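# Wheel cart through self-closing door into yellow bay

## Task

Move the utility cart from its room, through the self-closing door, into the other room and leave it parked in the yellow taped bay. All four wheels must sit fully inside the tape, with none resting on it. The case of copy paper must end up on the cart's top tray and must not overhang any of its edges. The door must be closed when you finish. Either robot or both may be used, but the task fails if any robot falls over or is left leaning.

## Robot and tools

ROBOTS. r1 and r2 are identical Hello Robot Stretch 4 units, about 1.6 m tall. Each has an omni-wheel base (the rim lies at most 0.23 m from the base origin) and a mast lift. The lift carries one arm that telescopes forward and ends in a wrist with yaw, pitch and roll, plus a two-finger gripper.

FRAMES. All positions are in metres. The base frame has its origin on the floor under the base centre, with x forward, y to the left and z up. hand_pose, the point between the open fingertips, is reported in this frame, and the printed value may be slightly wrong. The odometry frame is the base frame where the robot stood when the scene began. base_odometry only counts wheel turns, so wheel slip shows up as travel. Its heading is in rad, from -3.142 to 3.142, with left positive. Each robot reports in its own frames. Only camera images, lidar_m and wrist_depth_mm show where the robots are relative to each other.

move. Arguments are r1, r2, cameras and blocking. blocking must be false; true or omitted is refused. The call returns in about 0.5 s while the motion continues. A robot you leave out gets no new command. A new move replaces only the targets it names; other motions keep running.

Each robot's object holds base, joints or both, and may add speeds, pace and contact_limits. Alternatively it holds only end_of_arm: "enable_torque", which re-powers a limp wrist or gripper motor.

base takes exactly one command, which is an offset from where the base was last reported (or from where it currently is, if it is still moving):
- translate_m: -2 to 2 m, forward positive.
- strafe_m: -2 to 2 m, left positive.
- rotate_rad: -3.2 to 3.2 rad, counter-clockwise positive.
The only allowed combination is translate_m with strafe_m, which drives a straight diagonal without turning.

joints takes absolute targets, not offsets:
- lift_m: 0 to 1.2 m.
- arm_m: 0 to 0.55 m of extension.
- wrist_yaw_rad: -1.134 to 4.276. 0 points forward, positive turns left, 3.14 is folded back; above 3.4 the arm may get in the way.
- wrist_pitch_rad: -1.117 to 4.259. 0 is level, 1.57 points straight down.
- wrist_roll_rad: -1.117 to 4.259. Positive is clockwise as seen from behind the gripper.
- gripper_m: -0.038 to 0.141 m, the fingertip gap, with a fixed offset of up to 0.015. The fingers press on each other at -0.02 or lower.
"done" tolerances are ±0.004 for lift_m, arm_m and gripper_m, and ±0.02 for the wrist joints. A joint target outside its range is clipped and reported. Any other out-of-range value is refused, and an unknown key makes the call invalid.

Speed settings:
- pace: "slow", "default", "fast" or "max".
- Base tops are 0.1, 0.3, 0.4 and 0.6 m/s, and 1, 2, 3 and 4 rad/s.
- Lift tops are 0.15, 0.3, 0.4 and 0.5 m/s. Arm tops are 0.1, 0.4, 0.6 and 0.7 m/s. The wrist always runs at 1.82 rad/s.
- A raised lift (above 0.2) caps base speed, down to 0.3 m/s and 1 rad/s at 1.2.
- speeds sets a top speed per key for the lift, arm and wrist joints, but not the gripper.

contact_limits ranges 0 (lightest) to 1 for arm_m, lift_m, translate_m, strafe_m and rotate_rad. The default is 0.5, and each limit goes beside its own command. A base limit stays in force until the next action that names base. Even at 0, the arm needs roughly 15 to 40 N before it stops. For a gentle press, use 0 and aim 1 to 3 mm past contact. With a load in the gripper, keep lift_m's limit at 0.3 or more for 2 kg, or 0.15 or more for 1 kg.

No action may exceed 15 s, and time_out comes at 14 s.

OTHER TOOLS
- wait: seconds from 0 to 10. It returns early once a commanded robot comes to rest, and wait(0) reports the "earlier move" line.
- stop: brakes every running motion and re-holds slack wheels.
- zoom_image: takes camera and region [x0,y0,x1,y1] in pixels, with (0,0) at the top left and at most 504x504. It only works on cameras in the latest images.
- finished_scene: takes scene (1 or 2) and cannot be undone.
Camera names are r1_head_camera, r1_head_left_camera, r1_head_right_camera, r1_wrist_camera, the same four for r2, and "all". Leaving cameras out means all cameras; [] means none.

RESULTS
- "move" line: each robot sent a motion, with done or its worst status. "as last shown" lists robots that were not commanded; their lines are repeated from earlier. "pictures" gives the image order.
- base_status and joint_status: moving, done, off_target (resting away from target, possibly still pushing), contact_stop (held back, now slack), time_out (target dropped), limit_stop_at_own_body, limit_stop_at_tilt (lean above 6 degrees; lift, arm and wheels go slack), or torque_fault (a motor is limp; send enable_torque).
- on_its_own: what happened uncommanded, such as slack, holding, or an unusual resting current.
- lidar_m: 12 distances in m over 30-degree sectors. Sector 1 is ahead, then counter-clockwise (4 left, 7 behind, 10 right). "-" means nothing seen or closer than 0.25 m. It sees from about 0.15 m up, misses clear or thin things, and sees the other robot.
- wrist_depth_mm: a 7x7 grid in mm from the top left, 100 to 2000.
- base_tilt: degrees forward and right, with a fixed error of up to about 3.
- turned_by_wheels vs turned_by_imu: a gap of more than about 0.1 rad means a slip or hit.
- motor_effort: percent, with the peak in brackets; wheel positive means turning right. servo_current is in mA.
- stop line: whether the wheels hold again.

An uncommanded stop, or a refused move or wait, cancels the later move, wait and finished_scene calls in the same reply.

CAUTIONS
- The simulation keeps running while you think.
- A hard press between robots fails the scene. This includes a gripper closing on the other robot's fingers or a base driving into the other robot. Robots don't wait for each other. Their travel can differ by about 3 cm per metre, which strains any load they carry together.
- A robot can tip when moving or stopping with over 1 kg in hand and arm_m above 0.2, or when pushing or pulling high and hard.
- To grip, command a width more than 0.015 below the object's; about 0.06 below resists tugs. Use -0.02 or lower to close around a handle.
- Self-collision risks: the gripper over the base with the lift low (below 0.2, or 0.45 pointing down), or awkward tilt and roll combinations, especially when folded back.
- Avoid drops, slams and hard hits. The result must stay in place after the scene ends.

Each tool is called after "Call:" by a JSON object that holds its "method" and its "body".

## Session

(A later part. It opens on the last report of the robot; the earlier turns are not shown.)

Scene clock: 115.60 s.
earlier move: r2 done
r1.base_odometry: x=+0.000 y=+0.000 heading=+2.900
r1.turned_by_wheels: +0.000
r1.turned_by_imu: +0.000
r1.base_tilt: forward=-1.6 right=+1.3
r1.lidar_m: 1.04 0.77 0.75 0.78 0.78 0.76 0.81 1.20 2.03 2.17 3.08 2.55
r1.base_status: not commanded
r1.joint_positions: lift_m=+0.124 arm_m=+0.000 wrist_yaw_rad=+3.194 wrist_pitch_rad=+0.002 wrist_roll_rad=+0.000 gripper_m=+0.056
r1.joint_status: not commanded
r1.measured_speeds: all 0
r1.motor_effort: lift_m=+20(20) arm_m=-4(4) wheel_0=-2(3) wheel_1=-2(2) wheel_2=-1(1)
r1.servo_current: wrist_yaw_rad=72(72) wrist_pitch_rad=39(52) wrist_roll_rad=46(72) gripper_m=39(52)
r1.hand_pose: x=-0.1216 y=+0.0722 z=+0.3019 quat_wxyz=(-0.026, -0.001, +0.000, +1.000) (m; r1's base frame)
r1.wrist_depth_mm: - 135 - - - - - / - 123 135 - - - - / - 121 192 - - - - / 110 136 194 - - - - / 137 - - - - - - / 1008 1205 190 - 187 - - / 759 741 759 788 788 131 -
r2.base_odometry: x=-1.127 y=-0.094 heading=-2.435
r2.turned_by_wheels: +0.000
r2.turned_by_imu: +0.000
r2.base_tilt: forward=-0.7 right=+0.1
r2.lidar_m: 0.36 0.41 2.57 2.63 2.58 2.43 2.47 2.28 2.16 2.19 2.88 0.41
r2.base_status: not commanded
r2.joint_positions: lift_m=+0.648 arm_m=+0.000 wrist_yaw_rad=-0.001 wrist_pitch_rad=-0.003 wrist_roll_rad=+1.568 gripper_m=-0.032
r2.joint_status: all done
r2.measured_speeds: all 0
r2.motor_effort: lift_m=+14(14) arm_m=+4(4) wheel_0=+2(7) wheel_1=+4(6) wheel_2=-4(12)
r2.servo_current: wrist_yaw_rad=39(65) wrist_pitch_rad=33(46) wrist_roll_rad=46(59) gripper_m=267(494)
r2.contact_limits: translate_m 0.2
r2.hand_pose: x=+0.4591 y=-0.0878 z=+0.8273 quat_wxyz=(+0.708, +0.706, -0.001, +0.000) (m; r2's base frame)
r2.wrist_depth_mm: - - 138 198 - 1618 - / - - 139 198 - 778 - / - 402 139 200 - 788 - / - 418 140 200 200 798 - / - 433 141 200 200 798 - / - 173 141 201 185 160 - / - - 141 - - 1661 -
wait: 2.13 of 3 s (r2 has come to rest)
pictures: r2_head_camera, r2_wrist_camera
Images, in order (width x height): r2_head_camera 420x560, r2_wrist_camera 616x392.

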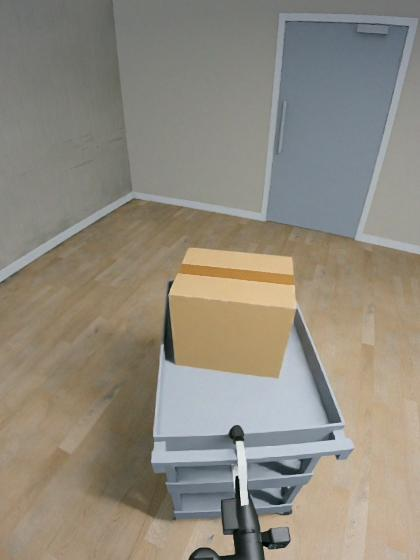

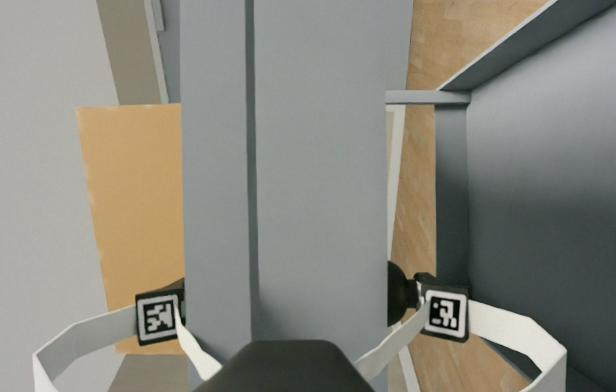

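Call:
{"method": "move", "body": {"blocking": false, "r2": {"base":{"translate_m":-0.45,"strafe_m":-0.2},"contact_limits":{"translate_m":0.6}}, "cameras": []}}

Call:
{"method": "wait", "body": {"seconds": 5, "cameras": ["r2_head_camera"]}}

Call:
{"method": "move", "body": {"blocking": false, "r2": {"base":{"rotate_rad":0.4},"pace":"slow"}, "cameras": []}}

Call:
{"method": "wait", "body": {"seconds": 5, "cameras": ["r2_head_camera"]}}

Scene clock: 122.90 s.
move: r2 moving
r1: as last shown
r1.lidar_m: 1.05 0.77 0.73 0.78 0.79 0.77 0.83 1.21 2.04 2.16 3.07 2.52
r1.servo_current: wrist_yaw_rad=52(59) wrist_pitch_rad=33(46) wrist_roll_rad=52(59) gripper_m=46(52)
r1.wrist_depth_mm: - 135 - - - - - / - 124 135 - - - - / - 121 192 - - - - / 110 135 194 - - - - / 137 - - - - - - / 1008 1205 189 - 187 - - / 759 750 741 788 788 130 -
r2.base_odometry: x=-1.113 y=-0.064 heading=-2.435
r2.turned_by_wheels: +0.000
r2.turned_by_imu: +0.000
r2.base_tilt: forward=-0.7 right=+0.1
r2.lidar_m: 0.39 0.45 2.57 2.65 2.58 2.40 2.46 2.26 2.12 2.16 2.86 0.43
r2.base_status: translate_m moving; strafe_m moving
r2.joint_positions: lift_m=+0.649 arm_m=+0.000 wrist_yaw_rad=+0.002 wrist_pitch_rad=-0.005 wrist_roll_rad=+1.569 gripper_m=-0.033
r2.joint_status: not commanded
r2.measured_speeds: translate_m=-0.122 strafe_m=-0.054 rotate_rad=-0.008 lift_m=+0.008 arm_m=+0.006 wrist_yaw_rad=+0.025 wrist_pitch_rad=-0.063 wrist_roll_rad=+0.010
r2.motor_effort: lift_m=+12(14) arm_m=+1(4) wheel_0=-1(4) wheel_1=-9(11) wheel_2=+11(14)
r2.servo_current: wrist_yaw_rad=46(59) wrist_pitch_rad=46(46) wrist_roll_rad=39(59) gripper_m=130(273)
r2.contact_limits: translate_m 0.6
r2.hand_pose: x=+0.4596 y=-0.0869 z=+0.8282 quat_wxyz=(+0.708, +0.706, -0.001, +0.002) (m; r2's base frame)
r2.wrist_depth_mm: - - 170 226 - 1708 - / - - - 228 229 778 - / - 439 170 229 - 820 - / - 455 171 229 - 820 - / - 477 171 230 - 831 - / - 480 172 205 179 - - / - 158 - - - 1661 -
pictures: none
No camera images: "cameras" was empty.

Scene clock: 125.43 s.
earlier move: r2 done
r1.base_odometry: x=+0.000 y=+0.000 heading=+2.900
r1.turned_by_wheels: +0.000
r1.turned_by_imu: +0.000
r1.base_tilt: forward=-1.6 right=+1.3
r1.lidar_m: 1.04 0.77 0.75 0.80 0.81 0.76 0.81 1.20 2.04 2.14 3.06 2.53
r1.base_status: not commanded
r1.joint_positions: lift_m=+0.124 arm_m=+0.000 wrist_yaw_rad=+3.194 wrist_pitch_rad=+0.002 wrist_roll_rad=+0.000 gripper_m=+0.056
r1.joint_status: not commanded
r1.measured_speeds: all 0
r1.motor_effort: lift_m=+20(20) arm_m=-4(4) wheel_0=-2(3) wheel_1=-2(2) wheel_2=-1(1)
r1.servo_current: wrist_yaw_rad=33(65) wrist_pitch_rad=39(52) wrist_roll_rad=46(65) gripper_m=46(52)
r1.hand_pose: x=-0.1216 y=+0.0722 z=+0.3019 quat_wxyz=(-0.026, -0.001, +0.000, +1.000) (m; r1's base frame)
r1.wrist_depth_mm: - 135 - - - - - / - 123 135 - - - - / - 120 191 - - - - / 110 135 195 - - - - / 137 - - - - - - / 991 1229 190 - 188 - - / 759 741 759 788 778 130 -
r2.base_odometry: x=-0.916 y=+0.350 heading=-2.434
r2.turned_by_wheels: +0.000
r2.turned_by_imu: +0.003
r2.base_tilt: forward=-0.7 right=+0.0
r2.lidar_m: 0.32 0.33 2.96 3.00 2.24 2.09 2.17 1.88 1.75 1.83 2.38 0.47
r2.base_status: done
r2.joint_positions: lift_m=+0.649 arm_m=+0.000 wrist_yaw_rad=+0.012 wrist_pitch_rad=-0.008 wrist_roll_rad=+1.569 gripper_m=-0.034
r2.joint_status: not commanded
r2.measured_speeds: all 0
r2.motor_effort: lift_m=+11(14) arm_m=-5(8) wheel_0=-1(8) wheel_1=-2(16) wheel_2=+5(30)
r2.servo_current: wrist_yaw_rad=72(85) wrist_pitch_rad=46(59) wrist_roll_rad=52(59) gripper_m=91(273)
r2.contact_limits: translate_m 0.6
r2.hand_pose: x=+0.4604 y=-0.0840 z=+0.8290 quat_wxyz=(+0.708, +0.707, +0.002, +0.007) (m; r2's base frame)
r2.wrist_depth_mm: - - - 285 322 320 317 / - - - 290 329 1708 1229 / - - - 271 279 1863 508 / - - - 252 257 1863 - / - 466 459 236 240 809 - / - 449 177 180 168 778 - / - 151 424 - - - -
wait: 2.53 of 5 s (r2 has come to rest)
pictures: r2_head_camera
Images, in order (width x height): r2_head_camera 420x560.

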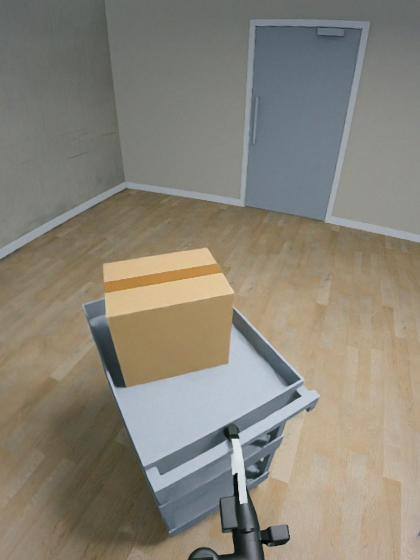

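Scene clock: 125.93 s.
move: r2 moving
r1: as last shown
r1.lidar_m: 1.04 0.77 0.75 0.79 0.80 0.77 0.83 1.20 2.03 2.17 3.05 2.56
r1.servo_current: wrist_yaw_rad=52(65) wrist_pitch_rad=39(52) wrist_roll_rad=46(72) gripper_m=39(46)
r1.wrist_depth_mm: - 135 - - - - - / - 123 135 - - - - / - 121 191 - - - - / 111 136 195 - - - - / 137 - - - - - - / 1008 1205 190 - 187 - - / 759 759 759 809 778 130 -
r2.base_odometry: x=-0.915 y=+0.350 heading=-2.311
r2.turned_by_wheels: +0.124
r2.turned_by_imu: +0.112
r2.base_tilt: forward=-0.8 right=+0.1
r2.lidar_m: 0.32 0.55 2.93 2.91 2.16 2.10 2.24 1.85 1.78 1.88 2.66 0.46
r2.base_status: rotate_rad moving
r2.joint_positions: lift_m=+0.649 arm_m=+0.000 wrist_yaw_rad=-0.017 wrist_pitch_rad=-0.008 wrist_roll_rad=+1.570 gripper_m=-0.034
r2.joint_status: not commanded
r2.measured_speeds: translate_m=-0.004 strafe_m=+0.002 rotate_rad=+0.495 lift_m=+0.000 arm_m=+0.000 wrist_yaw_rad=-0.054 wrist_pitch_rad=+0.000 wrist_roll_rad=+0.000
r2.motor_effort: lift_m=+10(11) arm_m=-3(5) wheel_0=-11(13) wheel_1=-9(10) wheel_2=-20(20)
r2.servo_current: wrist_yaw_rad=98(98) wrist_pitch_rad=52(52) wrist_roll_rad=46(52) gripper_m=91(98)
r2.hand_pose: x=+0.4578 y=-0.0923 z=+0.8290 quat_wxyz=(+0.708, +0.707, -0.009, -0.003) (m; r2's base frame)
r2.wrist_depth_mm: - - - 294 312 309 312 / - - - 277 287 1863 1308 / - - - 260 268 1863 517 / - - 459 245 250 809 - / - 462 449 209 232 820 - / - 449 177 182 169 778 - / - 430 433 - 204 732 -
pictures: none
No camera images: "cameras" was empty.

Scene clock: 127.03 s.
earlier move: r2 done
r1.base_odometry: x=+0.000 y=+0.000 heading=+2.900
r1.turned_by_wheels: +0.000
r1.turned_by_imu: +0.000
r1.base_tilt: forward=-1.6 right=+1.3
r1.lidar_m: 1.07 0.77 0.75 0.80 0.78 0.77 0.83 1.21 2.04 2.14 3.07 2.54
r1.base_status: not commanded
r1.joint_positions: lift_m=+0.124 arm_m=+0.000 wrist_yaw_rad=+3.194 wrist_pitch_rad=+0.002 wrist_roll_rad=+0.000 gripper_m=+0.056
r1.joint_status: not commanded
r1.measured_speeds: all 0
r1.motor_effort: lift_m=+19(20) arm_m=-4(4) wheel_0=-2(3) wheel_1=-2(2) wheel_2=-1(1)
r1.servo_current: wrist_yaw_rad=59(72) wrist_pitch_rad=33(52) wrist_roll_rad=39(72) gripper_m=46(46)
r1.hand_pose: x=-0.1216 y=+0.0722 z=+0.3019 quat_wxyz=(-0.026, -0.001, +0.000, +1.000) (m; r1's base frame)
r1.wrist_depth_mm: - 135 - - - - - / - 123 135 - - - - / - 121 191 - - - - / 110 135 194 - - - - / 137 - - - - - - / 1008 1229 190 - 187 - - / 750 759 750 788 778 131 -
r2.base_odometry: x=-0.915 y=+0.350 heading=-2.035
r2.turned_by_wheels: +0.275
r2.turned_by_imu: +0.189
r2.base_tilt: forward=-0.7 right=+0.0
r2.lidar_m: 0.38 0.40 2.95 2.52 2.13 2.14 2.11 1.78 1.75 2.04 3.44 0.42
r2.base_status: done
r2.joint_positions: lift_m=+0.649 arm_m=+0.000 wrist_yaw_rad=-0.009 wrist_pitch_rad=-0.008 wrist_roll_rad=+1.570 gripper_m=-0.034
r2.joint_status: not commanded
r2.measured_speeds: all 0
r2.motor_effort: lift_m=+10(11) arm_m=+4(5) wheel_0=-3(20) wheel_1=-3(11) wheel_2=-8(25)
r2.servo_current: wrist_yaw_rad=52(117) wrist_pitch_rad=52(59) wrist_roll_rad=39(65) gripper_m=85(98)
r2.hand_pose: x=+0.4584 y=-0.0901 z=+0.8291 quat_wxyz=(+0.708, +0.707, -0.006, -0.001) (m; r2's base frame)
r2.wrist_depth_mm: - - - 227 228 1863 1229 / - - - 228 228 1863 - / - - 433 227 227 809 - / - 459 442 227 226 809 - / - - 462 227 225 798 - / - - 177 182 168 - - / - 158 488 - 224 1921 -
wait: 1.10 of 5 s (r2 has come to rest)
pictures: r2_head_camera
Images, in order (width x height): r2_head_camera 420x560.

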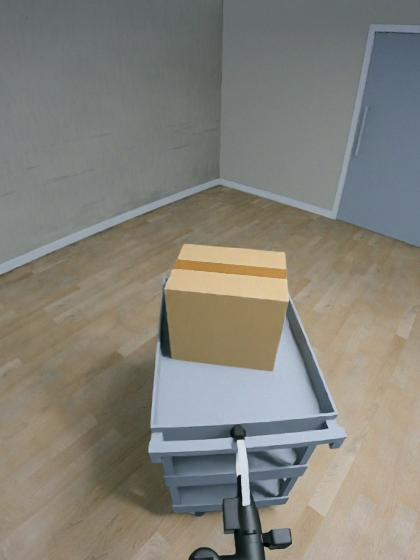

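Call:
{"method": "move", "body": {"blocking": false, "r2": {"base":{"translate_m":-0.12,"strafe_m":-0.32},"contact_limits":{"translate_m":0.6}}, "cameras": []}}

Call:
{"method": "wait", "body": {"seconds": 5, "cameras": ["r2_head_camera"]}}

Call:
{"method": "move", "body": {"blocking": false, "r2": {"base":{"rotate_rad":0.5},"pace":"slow"}, "cameras": []}}

Call:
{"method": "wait", "body": {"seconds": 5, "cameras": ["r2_head_camera"]}}

Scene clock: 134.50 s.
move: r2 moving
r1: as last shown
r1.lidar_m: 1.03 0.78 0.76 0.79 0.80 0.77 0.81 1.21 2.03 2.14 3.06 2.54
r1.motor_effort: lift_m=+19(20) arm_m=-4(4) wheel_0=-3(3) wheel_1=-2(2) wheel_2=-1(1)
r1.servo_current: wrist_yaw_rad=39(59) wrist_pitch_rad=39(46) wrist_roll_rad=52(65) gripper_m=39(46)
r1.wrist_depth_mm: - 135 - - - - - / - 123 135 - - - - / - 121 192 - - - - / 110 135 194 - - - - / 137 - - - - - - / 1025 1229 190 - 187 - - / 750 759 732 798 778 131 -
r2.base_odometry: x=-0.937 y=+0.373 heading=-2.034
r2.turned_by_wheels: +0.001
r2.turned_by_imu: +0.002
r2.base_tilt: forward=-0.7 right=+0.1
r2.lidar_m: 0.38 0.38 2.98 2.54 2.14 2.15 2.07 1.74 1.75 2.00 3.38 0.42
r2.base_status: translate_m moving; strafe_m moving
r2.joint_positions: lift_m=+0.649 arm_m=+0.000 wrist_yaw_rad=+0.007 wrist_pitch_rad=-0.008 wrist_roll_rad=+1.570 gripper_m=-0.034
r2.joint_status: not commanded
r2.measured_speeds: translate_m=-0.044 strafe_m=-0.114 rotate_rad=+0.003 lift_m=+0.000 arm_m=+0.000 wrist_yaw_rad=+0.024 wrist_pitch_rad=+0.000 wrist_roll_rad=+0.000
r2.motor_effort: lift_m=+10(11) arm_m=+3(4) wheel_0=+12(12) wheel_1=-11(11) wheel_2=+15(15)
r2.servo_current: wrist_yaw_rad=59(59) wrist_pitch_rad=52(59) wrist_roll_rad=33(46) gripper_m=85(91)
r2.contact_limits: translate_m 0.6
r2.hand_pose: x=+0.4599 y=-0.0855 z=+0.8291 quat_wxyz=(+0.708, +0.707, +0.000, +0.005) (m; r2's base frame)
r2.wrist_depth_mm: - - - 226 224 1863 1229 / - - - 225 224 1863 - / - - 433 225 225 809 - / - 459 449 227 226 809 - / - - 459 226 226 809 - / - - 175 181 169 - - / - 156 504 - 136 564 517
pictures: none
No camera images: "cameras" was empty.

Scene clock: 136.70 s.
earlier move: r2 done
r1.base_odometry: x=+0.000 y=+0.000 heading=+2.900
r1.turned_by_wheels: +0.000
r1.turned_by_imu: +0.000
r1.base_tilt: forward=-1.6 right=+1.3
r1.lidar_m: 1.06 0.78 0.74 0.78 0.79 0.78 0.84 1.20 2.02 2.15 3.05 2.54
r1.base_status: not commanded
r1.joint_positions: lift_m=+0.124 arm_m=+0.000 wrist_yaw_rad=+3.194 wrist_pitch_rad=+0.002 wrist_roll_rad=+0.000 gripper_m=+0.056
r1.joint_status: not commanded
r1.measured_speeds: all 0
r1.motor_effort: lift_m=+20(20) arm_m=-4(4) wheel_0=-3(3) wheel_1=-2(2) wheel_2=-1(1)
r1.servo_current: wrist_yaw_rad=46(78) wrist_pitch_rad=39(52) wrist_roll_rad=33(65) gripper_m=33(46)
r1.hand_pose: x=-0.1216 y=+0.0722 z=+0.3019 quat_wxyz=(-0.026, -0.001, +0.000, +1.000) (m; r1's base frame)
r1.wrist_depth_mm: - 135 - - - - - / - 123 135 - - - - / - 121 191 - - - - / 110 136 194 - - - - / 137 - - - - - - / 1025 1205 190 - 187 - - / 759 759 741 788 788 131 -
r2.base_odometry: x=-1.148 y=+0.600 heading=-2.035
r2.turned_by_wheels: -0.001
r2.turned_by_imu: +0.002
r2.base_tilt: forward=-0.7 right=+0.0
r2.lidar_m: 0.26 0.29 3.25 2.69 2.30 2.27 1.70 1.44 1.44 1.66 2.83 0.47
r2.base_status: done
r2.joint_positions: lift_m=+0.649 arm_m=+0.000 wrist_yaw_rad=+0.007 wrist_pitch_rad=-0.008 wrist_roll_rad=+1.570 gripper_m=-0.034
r2.joint_status: not commanded
r2.measured_speeds: all 0
r2.motor_effort: lift_m=+10(11) arm_m=-3(4) wheel_0=+7(22) wheel_1=-1(13) wheel_2=+2(18)
r2.servo_current: wrist_yaw_rad=65(91) wrist_pitch_rad=39(59) wrist_roll_rad=52(59) gripper_m=91(91)
r2.contact_limits: translate_m 0.6
r2.hand_pose: x=+0.4599 y=-0.0855 z=+0.8292 quat_wxyz=(+0.708, +0.707, -0.001, +0.005) (m; r2's base frame)
r2.wrist_depth_mm: - - - - - 1808 1205 / - - - 322 - 1576 1160 / - - - 297 359 1808 1255 / - - - 268 285 1921 508 / - - - 241 245 - - / - 455 177 180 177 759 - / - 152 415 - 197 - -
wait: 2.20 of 5 s (r2 has come to rest)
pictures: r2_head_camera
Images, in order (width x height): r2_head_camera 420x560.

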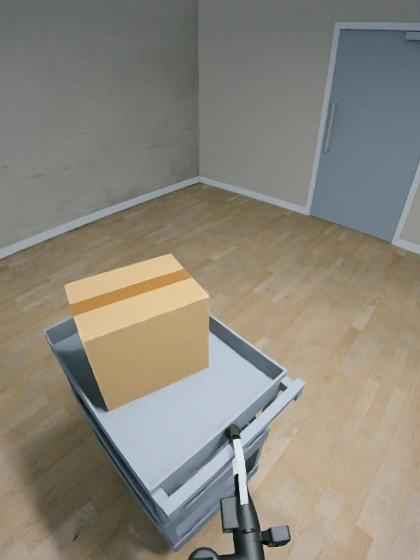

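Scene clock: 137.20 s.
move: r2 moving
r1: as last shown
r1.lidar_m: 1.06 0.77 0.73 0.81 0.80 0.77 0.82 1.22 2.03 2.13 3.07 2.56
r1.motor_effort: lift_m=+19(20) arm_m=-4(4) wheel_0=-3(3) wheel_1=-2(2) wheel_2=-1(1)
r1.servo_current: wrist_yaw_rad=39(59) wrist_pitch_rad=39(46) wrist_roll_rad=39(59) gripper_m=46(46)
r1.wrist_depth_mm: - 135 - - - - - / - 123 135 - - - - / - 121 192 - - - - / 110 136 194 - - - - / 137 - - - - - - / 1025 1205 190 - 187 - - / 750 741 750 788 778 130 -
r2.base_odometry: x=-1.148 y=+0.601 heading=-1.912
r2.turned_by_wheels: +0.123
r2.turned_by_imu: +0.101
r2.base_tilt: forward=-0.7 right=+0.0
r2.lidar_m: 0.27 0.32 3.28 2.53 2.26 2.30 1.62 1.43 1.46 1.81 3.44 0.45
r2.base_status: rotate_rad moving
r2.joint_positions: lift_m=+0.649 arm_m=+0.000 wrist_yaw_rad=-0.015 wrist_pitch_rad=-0.008 wrist_roll_rad=+1.570 gripper_m=-0.034
r2.joint_status: not commanded
r2.measured_speeds: translate_m=+0.002 strafe_m=-0.002 rotate_rad=+0.489 lift_m=+0.000 arm_m=+0.000 wrist_yaw_rad=-0.009 wrist_pitch_rad=+0.000 wrist_roll_rad=+0.000
r2.motor_effort: lift_m=+11(11) arm_m=-1(4) wheel_0=-6(10) wheel_1=-9(10) wheel_2=-24(24)
r2.servo_current: wrist_yaw_rad=85(85) wrist_pitch_rad=52(59) wrist_roll_rad=52(52) gripper_m=85(91)
r2.hand_pose: x=+0.4579 y=-0.0917 z=+0.8292 quat_wxyz=(+0.707, +0.707, -0.008, -0.002) (m; r2's base frame)
r2.wrist_depth_mm: - - - 298 - 1808 1255 / - - - 327 347 347 345 / - - - 291 - 1808 1336 / - - - 256 274 1921 504 / - - 455 215 244 - - / - 449 171 182 169 768 - / - 407 413 - 195 - -
pictures: none
No camera images: "cameras" was empty.

Scene clock: 138.57 s.
earlier move: r2 done
r1.base_odometry: x=+0.000 y=+0.000 heading=+2.900
r1.turned_by_wheels: +0.000
r1.turned_by_imu: +0.000
r1.base_tilt: forward=-1.6 right=+1.3
r1.lidar_m: 1.04 0.77 0.74 0.81 0.78 0.76 0.83 1.22 2.02 2.15 3.06 2.55
r1.base_status: not commanded
r1.joint_positions: lift_m=+0.124 arm_m=+0.000 wrist_yaw_rad=+3.194 wrist_pitch_rad=+0.002 wrist_roll_rad=+0.000 gripper_m=+0.056
r1.joint_status: not commanded
r1.measured_speeds: all 0
r1.motor_effort: lift_m=+19(20) arm_m=-4(4) wheel_0=-3(3) wheel_1=-2(2) wheel_2=-1(1)
r1.servo_current: wrist_yaw_rad=33(65) wrist_pitch_rad=39(46) wrist_roll_rad=65(72) gripper_m=46(46)
r1.hand_pose: x=-0.1216 y=+0.0722 z=+0.3019 quat_wxyz=(-0.026, -0.001, +0.000, +1.000) (m; r1's base frame)
r1.wrist_depth_mm: - 135 - - - - - / - 123 135 - - - - / - 121 191 - - - - / 110 136 193 - - - - / 137 - - - - - - / 991 1205 190 - 187 - - / 741 750 759 788 778 130 -
r2.base_odometry: x=-1.148 y=+0.600 heading=-1.536
r2.turned_by_wheels: +0.376
r2.turned_by_imu: +0.244
r2.base_tilt: forward=-0.7 right=+0.1
r2.lidar_m: 0.35 0.34 3.12 2.38 2.32 1.98 1.49 1.44 1.52 2.23 3.48 0.44
r2.base_status: done
r2.joint_positions: lift_m=+0.649 arm_m=+0.000 wrist_yaw_rad=-0.004 wrist_pitch_rad=-0.008 wrist_roll_rad=+1.570 gripper_m=-0.034
r2.joint_status: not commanded
r2.measured_speeds: all 0
r2.motor_effort: lift_m=+10(11) arm_m=+0(4) wheel_0=-6(22) wheel_1=-4(10) wheel_2=-5(24)
r2.servo_current: wrist_yaw_rad=39(117) wrist_pitch_rad=52(59) wrist_roll_rad=39(59) gripper_m=91(91)
r2.hand_pose: x=+0.4590 y=-0.0884 z=+0.8292 quat_wxyz=(+0.707, +0.707, -0.004, +0.002) (m; r2's base frame)
r2.wrist_depth_mm: - - - 281 290 306 303 / - - - 267 274 1921 1336 / - - - 254 257 1863 - / - - 459 242 245 820 - / - 455 449 231 233 820 - / - 449 177 181 170 778 - / - 151 442 - - - -
wait: 1.37 of 5 s (r2 has come to rest)
pictures: r2_head_camera
Images, in order (width x height): r2_head_camera 420x560.

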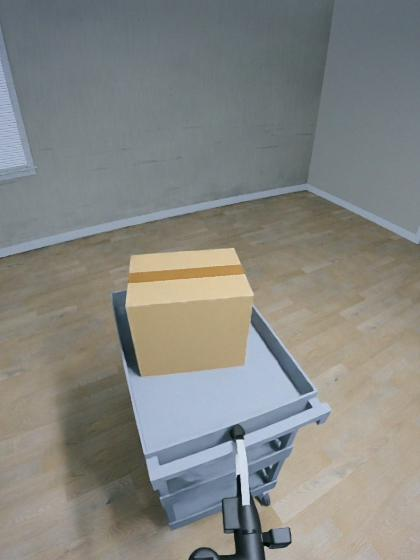

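Call:
{"method": "move", "body": {"blocking": false, "r2": {"base":{"rotate_rad":0.3},"pace":"slow"}, "cameras": []}}

Call:
{"method": "wait", "body": {"seconds": 5, "cameras": []}}

Call:
{"method": "move", "body": {"blocking": false, "r2": {"base":{"translate_m":-0.2,"strafe_m":-0.32},"contact_limits":{"translate_m":0.6}}, "cameras": []}}

Call:
{"method": "wait", "body": {"seconds": 5, "cameras": ["r2_head_camera"]}}

Call:
{"method": "move", "body": {"blocking": false, "r2": {"base":{"rotate_rad":0.5},"pace":"slow"}, "cameras": []}}

Call:
{"method": "wait", "body": {"seconds": 5, "cameras": ["r2_head_camera"]}}

Scene clock: 147.70 s.
move: r2 moving
r1: as last shown
r1.lidar_m: 1.04 0.77 0.74 0.79 0.79 0.76 0.82 1.21 2.03 2.17 3.06 2.55
r1.motor_effort: lift_m=+20(20) arm_m=-4(4) wheel_0=-2(3) wheel_1=-2(2) wheel_2=-1(1)
r1.servo_current: wrist_yaw_rad=46(65) wrist_pitch_rad=39(46) wrist_roll_rad=46(65) gripper_m=39(46)
r1.wrist_depth_mm: - 135 - - - - - / - 123 135 - - - - / - 121 191 - - - - / 110 136 195 - - - - / 137 - - - - - - / 1008 1182 191 - 187 - - / 732 750 759 788 778 130 -
r2.base_odometry: x=-1.148 y=+0.601 heading=-1.411
r2.turned_by_wheels: +0.125
r2.turned_by_imu: +0.098
r2.base_tilt: forward=-0.8 right=+0.1
r2.lidar_m: 0.34 0.36 2.84 2.35 2.34 1.79 1.46 1.46 1.61 2.56 3.48 0.41
r2.base_status: rotate_rad moving
r2.joint_positions: lift_m=+0.649 arm_m=+0.000 wrist_yaw_rad=-0.017 wrist_pitch_rad=-0.008 wrist_roll_rad=+1.570 gripper_m=-0.034
r2.joint_status: not commanded
r2.measured_speeds: translate_m=-0.001 strafe_m=+0.000 rotate_rad=+0.486 lift_m=+0.000 arm_m=+0.000 wrist_yaw_rad=-0.004 wrist_pitch_rad=+0.000 wrist_roll_rad=+0.000
r2.motor_effort: lift_m=+11(11) arm_m=+1(4) wheel_0=-8(15) wheel_1=-11(11) wheel_2=-25(25)
r2.servo_current: wrist_yaw_rad=98(98) wrist_pitch_rad=52(59) wrist_roll_rad=46(59) gripper_m=91(91)
r2.hand_pose: x=+0.4577 y=-0.0923 z=+0.8292 quat_wxyz=(+0.707, +0.707, -0.009, -0.003) (m; r2's base frame)
r2.wrist_depth_mm: - - - 265 278 1708 1160 / - - - 255 259 1863 1229 / - - - 247 248 1863 - / - - 449 237 240 820 - / - 455 449 207 229 809 - / - 452 177 181 170 778 - / - 153 449 - 137 - -
pictures: none
No camera images: "cameras" was empty.

Scene clock: 148.57 s.
earlier move: r2 done
r1.base_odometry: x=+0.000 y=+0.000 heading=+2.900
r1.turned_by_wheels: +0.000
r1.turned_by_imu: +0.000
r1.base_tilt: forward=-1.6 right=+1.3
r1.lidar_m: 1.03 0.78 0.74 0.81 0.80 0.77 0.82 1.21 2.04 2.15 3.07 2.56
r1.base_status: not commanded
r1.joint_positions: lift_m=+0.124 arm_m=+0.000 wrist_yaw_rad=+3.194 wrist_pitch_rad=+0.002 wrist_roll_rad=+0.000 gripper_m=+0.056
r1.joint_status: not commanded
r1.measured_speeds: all 0
r1.motor_effort: lift_m=+19(20) arm_m=-4(4) wheel_0=-3(3) wheel_1=-2(2) wheel_2=-1(1)
r1.servo_current: wrist_yaw_rad=46(72) wrist_pitch_rad=39(46) wrist_roll_rad=46(65) gripper_m=33(46)
r1.hand_pose: x=-0.1216 y=+0.0722 z=+0.3019 quat_wxyz=(-0.026, -0.001, +0.000, +1.000) (m; r1's base frame)
r1.wrist_depth_mm: - 135 - - - - - / - 123 135 - - - - / - 121 191 - - - - / 110 135 195 - - - - / 137 - - - - - - / 991 1205 190 - 187 - - / 750 750 750 798 798 131 -
r2.base_odometry: x=-1.148 y=+0.600 heading=-1.237
r2.turned_by_wheels: +0.174
r2.turned_by_imu: +0.132
r2.base_tilt: forward=-0.6 right=+0.1
r2.lidar_m: 0.38 0.41 2.67 2.35 2.36 1.66 1.44 1.44 1.73 3.20 3.48 0.43
r2.base_status: done
r2.joint_positions: lift_m=+0.649 arm_m=+0.000 wrist_yaw_rad=-0.001 wrist_pitch_rad=-0.008 wrist_roll_rad=+1.570 gripper_m=-0.034
r2.joint_status: not commanded
r2.measured_speeds: all 0
r2.motor_effort: lift_m=+11(11) arm_m=+1(4) wheel_0=-7(19) wheel_1=-5(11) wheel_2=+0(25)
r2.servo_current: wrist_yaw_rad=39(111) wrist_pitch_rad=59(59) wrist_roll_rad=46(59) gripper_m=85(91)
r2.hand_pose: x=+0.4592 y=-0.0877 z=+0.8292 quat_wxyz=(+0.707, +0.707, -0.003, +0.003) (m; r2's base frame)
r2.wrist_depth_mm: - - - 230 229 1808 1308 / - - - 230 229 - - / - - 436 229 228 809 - / - 459 442 229 228 809 - / - - 459 228 227 820 - / - - 176 181 168 - - / - 157 492 - - 1921 -
wait: 0.87 of 5 s (r2 has come to rest)
pictures: none
No camera images: "cameras" was empty.

Scene clock: 149.07 s.
move: r2 moving
r1: as last shown
r1.lidar_m: 1.02 0.76 0.73 0.79 0.80 0.76 0.82 1.20 2.03 2.13 3.10 2.53
r1.motor_effort: lift_m=+19(20) arm_m=-4(4) wheel_0=-2(3) wheel_1=-2(2) wheel_2=-1(1)
r1.servo_current: wrist_yaw_rad=46(65) wrist_pitch_rad=46(52) wrist_roll_rad=33(65) gripper_m=39(52)
r1.wrist_depth_mm: - 135 - - - - - / - 123 135 - - - - / - 121 191 - - - - / 111 135 193 - - - - / 137 - - - - - - / 1025 1182 190 - 187 - - / 750 759 750 798 778 131 -
r2.base_odometry: x=-1.178 y=+0.607 heading=-1.236
r2.turned_by_wheels: +0.001
r2.turned_by_imu: +0.001
r2.base_tilt: forward=-0.6 right=+0.0
r2.lidar_m: 0.38 0.42 2.68 2.34 2.37 1.63 1.43 1.42 1.72 3.14 3.45 0.45
r2.base_status: translate_m moving; strafe_m moving
r2.joint_positions: lift_m=+0.649 arm_m=+0.000 wrist_yaw_rad=+0.007 wrist_pitch_rad=-0.009 wrist_roll_rad=+1.570 gripper_m=-0.034
r2.joint_status: not commanded
r2.measured_speeds: translate_m=-0.065 strafe_m=-0.105 rotate_rad=-0.002 lift_m=+0.000 arm_m=+0.000 wrist_yaw_rad=+0.000 wrist_pitch_rad=+0.000 wrist_roll_rad=+0.000
r2.motor_effort: lift_m=+10(11) arm_m=-2(2) wheel_0=+6(11) wheel_1=-12(14) wheel_2=+18(19)
r2.servo_current: wrist_yaw_rad=39(65) wrist_pitch_rad=52(52) wrist_roll_rad=46(59) gripper_m=78(91)
r2.contact_limits: translate_m 0.6
r2.hand_pose: x=+0.4599 y=-0.0854 z=+0.8293 quat_wxyz=(+0.707, +0.707, -0.001, +0.005) (m; r2's base frame)
r2.wrist_depth_mm: - - - 231 229 1863 1308 / - - - 229 229 - - / - - 436 229 229 809 - / - 462 445 229 228 809 - / - - 462 229 228 809 - / - - 176 181 174 - - / - 156 492 - - 559 -
pictures: none
No camera images: "cameras" was empty.

Scene clock: 151.30 s.
earlier move: r2 done
r1.base_odometry: x=+0.000 y=+0.000 heading=+2.900
r1.turned_by_wheels: +0.000
r1.turned_by_imu: +0.000
r1.base_tilt: forward=-1.6 right=+1.3
r1.lidar_m: 1.05 0.78 0.74 0.78 0.80 0.77 0.82 1.18 2.04 2.14 3.05 2.54
r1.base_status: not commanded
r1.joint_positions: lift_m=+0.124 arm_m=+0.000 wrist_yaw_rad=+3.194 wrist_pitch_rad=+0.002 wrist_roll_rad=+0.000 gripper_m=+0.056
r1.joint_status: not commanded
r1.measured_speeds: all 0
r1.motor_effort: lift_m=+19(20) arm_m=-4(4) wheel_0=-2(3) wheel_1=-2(2) wheel_2=-1(1)
r1.servo_current: wrist_yaw_rad=33(65) wrist_pitch_rad=46(52) wrist_roll_rad=39(72) gripper_m=39(52)
r1.hand_pose: x=-0.1216 y=+0.0722 z=+0.3019 quat_wxyz=(-0.026, -0.001, +0.000, +1.000) (m; r1's base frame)
r1.wrist_depth_mm: - 135 - - - - - / - 123 135 - - - - / - 121 192 - - - - / 110 135 193 - - - - / 137 - - - - - - / 1008 1182 191 - 188 - - / 741 759 759 788 778 131 -
r2.base_odometry: x=-1.516 y=+0.684 heading=-1.236
r2.turned_by_wheels: +0.000
r2.turned_by_imu: +0.003
r2.base_tilt: forward=-0.7 right=+0.1
r2.lidar_m: 0.25 0.26 2.97 2.62 2.25 1.37 1.19 1.18 1.45 2.63 3.21 0.51
r2.base_status: done
r2.joint_positions: lift_m=+0.649 arm_m=+0.000 wrist_yaw_rad=+0.011 wrist_pitch_rad=-0.010 wrist_roll_rad=+1.571 gripper_m=-0.034
r2.joint_status: not commanded
r2.measured_speeds: all 0
r2.motor_effort: lift_m=+11(11) arm_m=-4(4) wheel_0=+9(14) wheel_1=+1(14) wheel_2=+5(21)
r2.servo_current: wrist_yaw_rad=72(85) wrist_pitch_rad=59(59) wrist_roll_rad=33(59) gripper_m=85(91)
r2.contact_limits: translate_m 0.6
r2.hand_pose: x=+0.4602 y=-0.0842 z=+0.8297 quat_wxyz=(+0.707, +0.707, +0.000, +0.007) (m; r2's base frame)
r2.wrist_depth_mm: - - - - - 1863 1255 / - - - - - 1863 1255 / - - - 364 - 1661 1205 / - - - 298 382 1808 1308 / - - - 251 274 1863 500 / - - 176 181 170 1983 521 / - 158 407 - 189 621 -
wait: 2.23 of 5 s (r2 has come to rest)
pictures: r2_head_camera
Images, in order (width x height): r2_head_camera 420x560.

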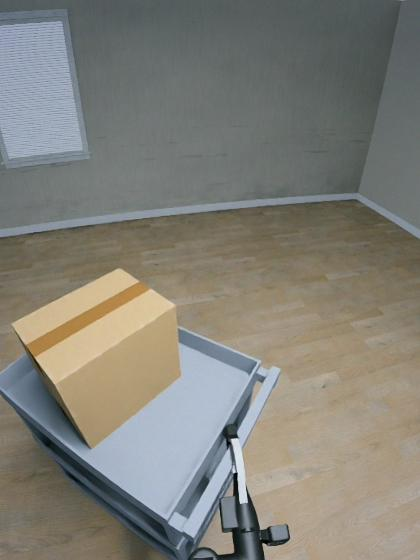

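Scene clock: 151.80 s.
move: r2 moving
r1: as last shown
r1.lidar_m: 1.05 0.75 0.75 0.79 0.78 0.77 0.83 1.21 2.03 2.18 3.05 2.56
r1.motor_effort: lift_m=+20(20) arm_m=-4(4) wheel_0=-3(3) wheel_1=-2(2) wheel_2=-1(1)
r1.servo_current: wrist_yaw_rad=39(59) wrist_pitch_rad=39(52) wrist_roll_rad=33(52) gripper_m=46(46)
r1.wrist_depth_mm: - 135 - - - - - / - 123 135 - - - - / - 121 192 - - - - / 111 135 194 - - - - / 137 - - - - - - / 1025 1205 190 - 187 - - / 759 759 750 798 768 131 -
r2.base_odometry: x=-1.516 y=+0.684 heading=-1.113
r2.turned_by_wheels: +0.123
r2.turned_by_imu: +0.100
r2.base_tilt: forward=-0.9 right=+0.2
r2.lidar_m: 0.25 0.29 2.79 2.61 1.95 1.32 1.19 1.21 1.55 3.17 3.24 0.49
r2.base_status: rotate_rad moving
r2.joint_positions: lift_m=+0.649 arm_m=+0.000 wrist_yaw_rad=-0.014 wrist_pitch_rad=-0.011 wrist_roll_rad=+1.571 gripper_m=-0.034
r2.joint_status: not commanded
r2.measured_speeds: translate_m=+0.001 strafe_m=+0.000 rotate_rad=+0.489 lift_m=+0.000 arm_m=+0.000 wrist_yaw_rad=-0.043 wrist_pitch_rad=+0.000 wrist_roll_rad=+0.000
r2.motor_effort: lift_m=+10(11) arm_m=-2(4) wheel_0=-5(10) wheel_1=-10(10) wheel_2=-21(21)
r2.servo_current: wrist_yaw_rad=85(85) wrist_pitch_rad=59(65) wrist_roll_rad=39(52) gripper_m=91(91)
r2.hand_pose: x=+0.4580 y=-0.0915 z=+0.8300 quat_wxyz=(+0.707, +0.707, -0.009, -0.001) (m; r2's base frame)
r2.wrist_depth_mm: - - - - - 1921 1255 / - - - - - 1921 1281 / - - - 347 384 382 373 / - - - 283 327 1921 1336 / - - - 193 255 1983 508 / - - 177 181 169 1983 554 / - 399 399 - 195 - -
pictures: none
No camera images: "cameras" was empty.

Scene clock: 153.07 s.
earlier move: r2 done
r1.base_odometry: x=+0.000 y=+0.000 heading=+2.900
r1.turned_by_wheels: +0.000
r1.turned_by_imu: +0.000
r1.base_tilt: forward=-1.6 right=+1.3
r1.lidar_m: 1.04 0.77 0.75 0.80 0.79 0.77 0.82 1.21 2.03 2.17 3.06 2.52
r1.base_status: not commanded
r1.joint_positions: lift_m=+0.124 arm_m=+0.000 wrist_yaw_rad=+3.194 wrist_pitch_rad=+0.002 wrist_roll_rad=+0.000 gripper_m=+0.056
r1.joint_status: not commanded
r1.measured_speeds: all 0
r1.motor_effort: lift_m=+19(20) arm_m=-4(4) wheel_0=-3(3) wheel_1=-2(2) wheel_2=-1(1)
r1.servo_current: wrist_yaw_rad=39(65) wrist_pitch_rad=39(52) wrist_roll_rad=65(65) gripper_m=39(46)
r1.hand_pose: x=-0.1216 y=+0.0722 z=+0.3019 quat_wxyz=(-0.026, -0.001, +0.000, +1.000) (m; r1's base frame)
r1.wrist_depth_mm: - 135 - - - - - / - 123 135 - - - - / - 120 191 - - - - / 111 136 194 - - - - / 137 - - - - - - / 1008 1205 191 - 188 - - / 750 759 750 788 788 131 -
r2.base_odometry: x=-1.516 y=+0.684 heading=-0.737
r2.turned_by_wheels: +0.376
r2.turned_by_imu: +0.159
r2.base_tilt: forward=-0.7 right=+0.0
r2.lidar_m: 0.25 0.31 2.77 2.67 1.69 1.26 1.21 1.27 1.84 3.13 3.29 0.49
r2.base_status: done
r2.joint_positions: lift_m=+0.649 arm_m=+0.000 wrist_yaw_rad=-0.012 wrist_pitch_rad=-0.011 wrist_roll_rad=+1.571 gripper_m=-0.034
r2.joint_status: not commanded
r2.measured_speeds: all 0
r2.motor_effort: lift_m=+9(11) arm_m=+4(4) wheel_0=-8(17) wheel_1=-6(11) wheel_2=-5(24)
r2.servo_current: wrist_yaw_rad=65(91) wrist_pitch_rad=65(65) wrist_roll_rad=39(59) gripper_m=85(91)
r2.hand_pose: x=+0.4582 y=-0.0908 z=+0.8301 quat_wxyz=(+0.707, +0.707, -0.008, +0.000) (m; r2's base frame)
r2.wrist_depth_mm: - - - - - 1921 1281 / - - - 334 - 1921 1281 / - - - 324 366 370 368 / - - - 272 298 1921 1397 / - - - 189 250 1983 512 / - - 178 181 169 1921 - / - 159 410 - 188 - -
wait: 1.27 of 5 s (r2 has come to rest)
pictures: r2_head_camera
Images, in order (width x height): r2_head_camera 420x560.

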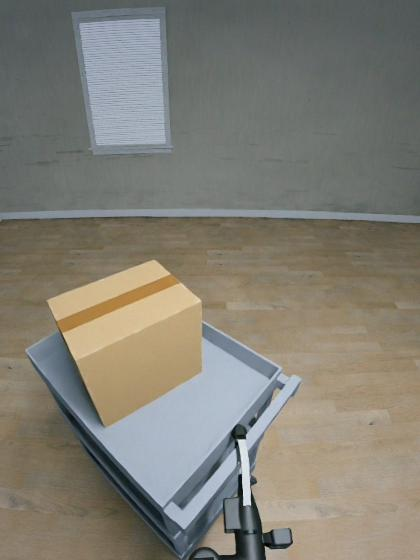

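Call:
{"method": "move", "body": {"blocking": false, "r2": {"base":{"translate_m":-0.25,"strafe_m":-0.1},"contact_limits":{"translate_m":0.6}}, "cameras": []}}

Call:
{"method": "wait", "body": {"seconds": 5, "cameras": ["r2_head_camera"]}}

Call:
{"method": "move", "body": {"blocking": false, "r2": {"base":{"rotate_rad":0.4},"pace":"slow","contact_limits":{"rotate_rad":0.8}}, "cameras": []}}

Call:
{"method": "wait", "body": {"seconds": 5, "cameras": ["r2_head_camera"]}}

Scene clock: 165.20 s.
move: r2 moving
r1: as last shown
r1.lidar_m: 1.05 0.79 0.75 0.81 0.80 0.77 0.82 1.17 2.03 2.15 3.06 2.51
r1.servo_current: wrist_yaw_rad=39(52) wrist_pitch_rad=46(52) wrist_roll_rad=46(59) gripper_m=46(46)
r1.wrist_depth_mm: - 135 - - - - - / - 123 135 - - - - / - 121 191 - - - - / 110 136 194 - - - - / 137 - - - - - - / 1008 1205 191 - 187 - - / 750 750 759 778 788 131 -
r2.base_odometry: x=-1.547 y=+0.695 heading=-0.736
r2.turned_by_wheels: +0.001
r2.turned_by_imu: +0.001
r2.base_tilt: forward=-0.7 right=+0.1
r2.lidar_m: 0.26 0.27 2.77 2.70 1.64 1.24 1.20 1.27 1.82 3.11 3.28 0.49
r2.base_status: translate_m moving; strafe_m moving
r2.joint_positions: lift_m=+0.649 arm_m=+0.000 wrist_yaw_rad=+0.008 wrist_pitch_rad=-0.011 wrist_roll_rad=+1.571 gripper_m=-0.034
r2.joint_status: not commanded
r2.measured_speeds: translate_m=-0.121 strafe_m=-0.047 rotate_rad=+0.006 lift_m=+0.000 arm_m=+0.000 wrist_yaw_rad=+0.054 wrist_pitch_rad=+0.000 wrist_roll_rad=+0.000
r2.motor_effort: lift_m=+9(9) arm_m=+0(4) wheel_0=-6(12) wheel_1=-10(12) wheel_2=+19(19)
r2.servo_current: wrist_yaw_rad=46(72) wrist_pitch_rad=65(65) wrist_roll_rad=46(59) gripper_m=85(91)
r2.contact_limits: translate_m 0.6
r2.hand_pose: x=+0.4599 y=-0.0852 z=+0.8301 quat_wxyz=(+0.707, +0.707, -0.001, +0.007) (m; r2's base frame)
r2.wrist_depth_mm: - - - - - 1863 1255 / - - - 329 - 1756 1255 / - - - 314 359 1661 421 / - - - 272 294 1921 500 / - - - 204 250 1983 554 / - - 175 180 174 1921 - / - 150 415 - 191 - -
pictures: none
No camera images: "cameras" was empty.

Scene clock: 167.00 s.
earlier move: r2 done
r1.base_odometry: x=+0.000 y=+0.000 heading=+2.900
r1.turned_by_wheels: +0.000
r1.turned_by_imu: +0.000
r1.base_tilt: forward=-1.6 right=+1.3
r1.lidar_m: 1.04 0.76 0.74 0.79 0.80 0.75 0.82 1.20 2.03 2.14 3.10 2.54
r1.base_status: not commanded
r1.joint_positions: lift_m=+0.124 arm_m=+0.000 wrist_yaw_rad=+3.194 wrist_pitch_rad=+0.002 wrist_roll_rad=+0.000 gripper_m=+0.056
r1.joint_status: not commanded
r1.measured_speeds: all 0
r1.motor_effort: lift_m=+19(20) arm_m=-4(4) wheel_0=-2(3) wheel_1=-2(2) wheel_2=-1(1)
r1.servo_current: wrist_yaw_rad=52(65) wrist_pitch_rad=46(52) wrist_roll_rad=46(65) gripper_m=39(52)
r1.hand_pose: x=-0.1216 y=+0.0722 z=+0.3019 quat_wxyz=(-0.026, -0.001, +0.000, +1.000) (m; r1's base frame)
r1.wrist_depth_mm: - 135 - - - - - / - 123 135 - - - - / - 121 191 - - - - / 110 136 194 - - - - / 137 - - - - - - / 1008 1205 190 - 187 - - / 750 759 750 788 778 131 -
r2.base_odometry: x=-1.768 y=+0.777 heading=-0.737
r2.turned_by_wheels: -0.001
r2.turned_by_imu: +0.000
r2.base_tilt: forward=-0.7 right=+0.1
r2.lidar_m: 0.26 0.31 2.87 2.80 1.37 1.03 0.98 1.04 1.50 3.02 3.18 0.48
r2.base_status: done
r2.joint_positions: lift_m=+0.649 arm_m=+0.000 wrist_yaw_rad=+0.003 wrist_pitch_rad=-0.011 wrist_roll_rad=+1.571 gripper_m=-0.034
r2.joint_status: not commanded
r2.measured_speeds: all 0
r2.motor_effort: lift_m=+9(9) arm_m=-3(4) wheel_0=-5(12) wheel_1=-1(12) wheel_2=+4(26)
r2.servo_current: wrist_yaw_rad=52(91) wrist_pitch_rad=59(72) wrist_roll_rad=52(65) gripper_m=78(91)
r2.contact_limits: translate_m 0.6
r2.hand_pose: x=+0.4596 y=-0.0865 z=+0.8301 quat_wxyz=(+0.707, +0.707, -0.003, +0.005) (m; r2's base frame)
r2.wrist_depth_mm: - - - - - 1863 1255 / - - - 322 - 1618 1182 / - - - 300 359 1756 1229 / - - - 265 289 1921 508 / - - - 241 250 - - / - 455 177 181 175 778 - / - 151 413 - 196 - -
wait: 1.80 of 5 s (r2 has come to rest)
pictures: r2_head_camera
Images, in order (width x height): r2_head_camera 420x560.

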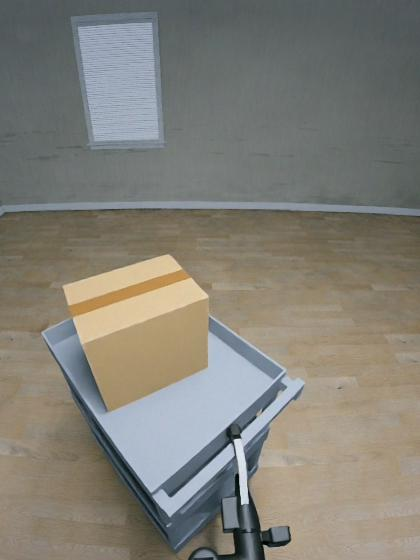

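Scene clock: 167.50 s.
move: r2 moving
r1: as last shown
r1.lidar_m: 1.02 0.77 0.73 0.78 0.78 0.76 0.83 1.22 2.04 2.16 3.06 2.54
r1.servo_current: wrist_yaw_rad=39(59) wrist_pitch_rad=46(52) wrist_roll_rad=39(59) gripper_m=46(46)
r1.wrist_depth_mm: - 135 - - - - - / - 123 135 - - - - / - 121 191 - - - - / 110 135 194 - - - - / 137 - - - - - - / 1025 1205 190 - 187 - - / 750 750 741 788 788 131 -
r2.base_odometry: x=-1.768 y=+0.778 heading=-0.613
r2.turned_by_wheels: +0.124
r2.turned_by_imu: +0.101
r2.base_tilt: forward=-0.8 right=+0.1
r2.lidar_m: 0.26 0.34 2.82 2.48 1.27 1.00 0.99 1.09 1.69 2.99 3.32 0.49
r2.base_status: rotate_rad moving
r2.joint_positions: lift_m=+0.649 arm_m=+0.000 wrist_yaw_rad=-0.016 wrist_pitch_rad=-0.011 wrist_roll_rad=+1.571 gripper_m=-0.034
r2.joint_status: not commanded
r2.measured_speeds: translate_m=-0.002 strafe_m=+0.001 rotate_rad=+0.484 lift_m=+0.000 arm_m=-0.001 wrist_yaw_rad=-0.007 wrist_pitch_rad=+0.000 wrist_roll_rad=+0.000
r2.motor_effort: lift_m=+9(9) arm_m=-3(4) wheel_0=-4(12) wheel_1=-10(11) wheel_2=-23(23)
r2.servo_current: wrist_yaw_rad=91(91) wrist_pitch_rad=59(65) wrist_roll_rad=33(59) gripper_m=91(91)
r2.contact_limits: rotate_rad 0.8
r2.hand_pose: x=+0.4578 y=-0.0921 z=+0.8301 quat_wxyz=(+0.707, +0.707, -0.010, -0.002) (m; r2's base frame)
r2.wrist_depth_mm: - - - 307 - 1863 1255 / - - - 324 351 349 347 / - - - 291 - 1863 1336 / - - - 258 277 1921 512 / - - - 236 243 - - / - 449 177 182 167 759 - / - 407 413 - 195 - -
pictures: none
No camera images: "cameras" was empty.

Scene clock: 168.60 s.
earlier move: r2 done
r1.base_odometry: x=+0.000 y=+0.000 heading=+2.900
r1.turned_by_wheels: +0.000
r1.turned_by_imu: +0.000
r1.base_tilt: forward=-1.6 right=+1.2
r1.lidar_m: 1.06 0.76 0.73 0.81 0.79 0.76 0.83 1.20 2.03 2.18 3.09 2.54
r1.base_status: not commanded
r1.joint_positions: lift_m=+0.124 arm_m=+0.000 wrist_yaw_rad=+3.194 wrist_pitch_rad=+0.002 wrist_roll_rad=+0.000 gripper_m=+0.056
r1.joint_status: not commanded
r1.measured_speeds: all 0
r1.motor_effort: lift_m=+20(20) arm_m=-4(4) wheel_0=-2(3) wheel_1=-2(2) wheel_2=-1(1)
r1.servo_current: wrist_yaw_rad=59(65) wrist_pitch_rad=39(52) wrist_roll_rad=46(65) gripper_m=39(46)
r1.hand_pose: x=-0.1216 y=+0.0722 z=+0.3019 quat_wxyz=(-0.026, -0.001, +0.000, +1.000) (m; r1's base frame)
r1.wrist_depth_mm: - 135 - - - - - / - 123 135 - - - - / - 121 191 - - - - / 110 136 194 - - - - / 137 - - - - - - / 1025 1205 190 - 187 - - / 750 741 741 788 788 130 -
r2.base_odometry: x=-1.768 y=+0.778 heading=-0.338
r2.turned_by_wheels: +0.275
r2.turned_by_imu: +0.195
r2.base_tilt: forward=-0.7 right=+0.1
r2.lidar_m: 0.34 0.38 2.83 1.79 1.13 1.00 1.02 1.24 2.44 3.01 3.69 0.43
r2.base_status: done
r2.joint_positions: lift_m=+0.649 arm_m=+0.000 wrist_yaw_rad=-0.009 wrist_pitch_rad=-0.011 wrist_roll_rad=+1.571 gripper_m=-0.034
r2.joint_status: not commanded
r2.measured_speeds: all 0
r2.motor_effort: lift_m=+9(9) arm_m=+4(4) wheel_0=-3(19) wheel_1=-4(11) wheel_2=-8(23)
r2.servo_current: wrist_yaw_rad=52(111) wrist_pitch_rad=65(65) wrist_roll_rad=46(59) gripper_m=85(91)
r2.contact_limits: rotate_rad 0.8
r2.hand_pose: x=+0.4585 y=-0.0899 z=+0.8301 quat_wxyz=(+0.707, +0.707, -0.007, +0.001) (m; r2's base frame)
r2.wrist_depth_mm: - - - 272 281 287 1098 / - - - 259 264 1863 1308 / - - - 249 251 1863 - / - - 452 239 242 831 - / - 455 445 230 231 820 - / - 452 177 181 170 778 - / - 152 445 - - - -
wait: 1.10 of 5 s (r2 has come to rest)
pictures: r2_head_camera
Images, in order (width x height): r2_head_camera 420x560.

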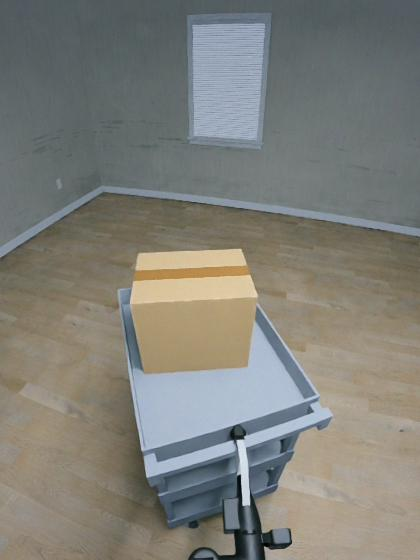

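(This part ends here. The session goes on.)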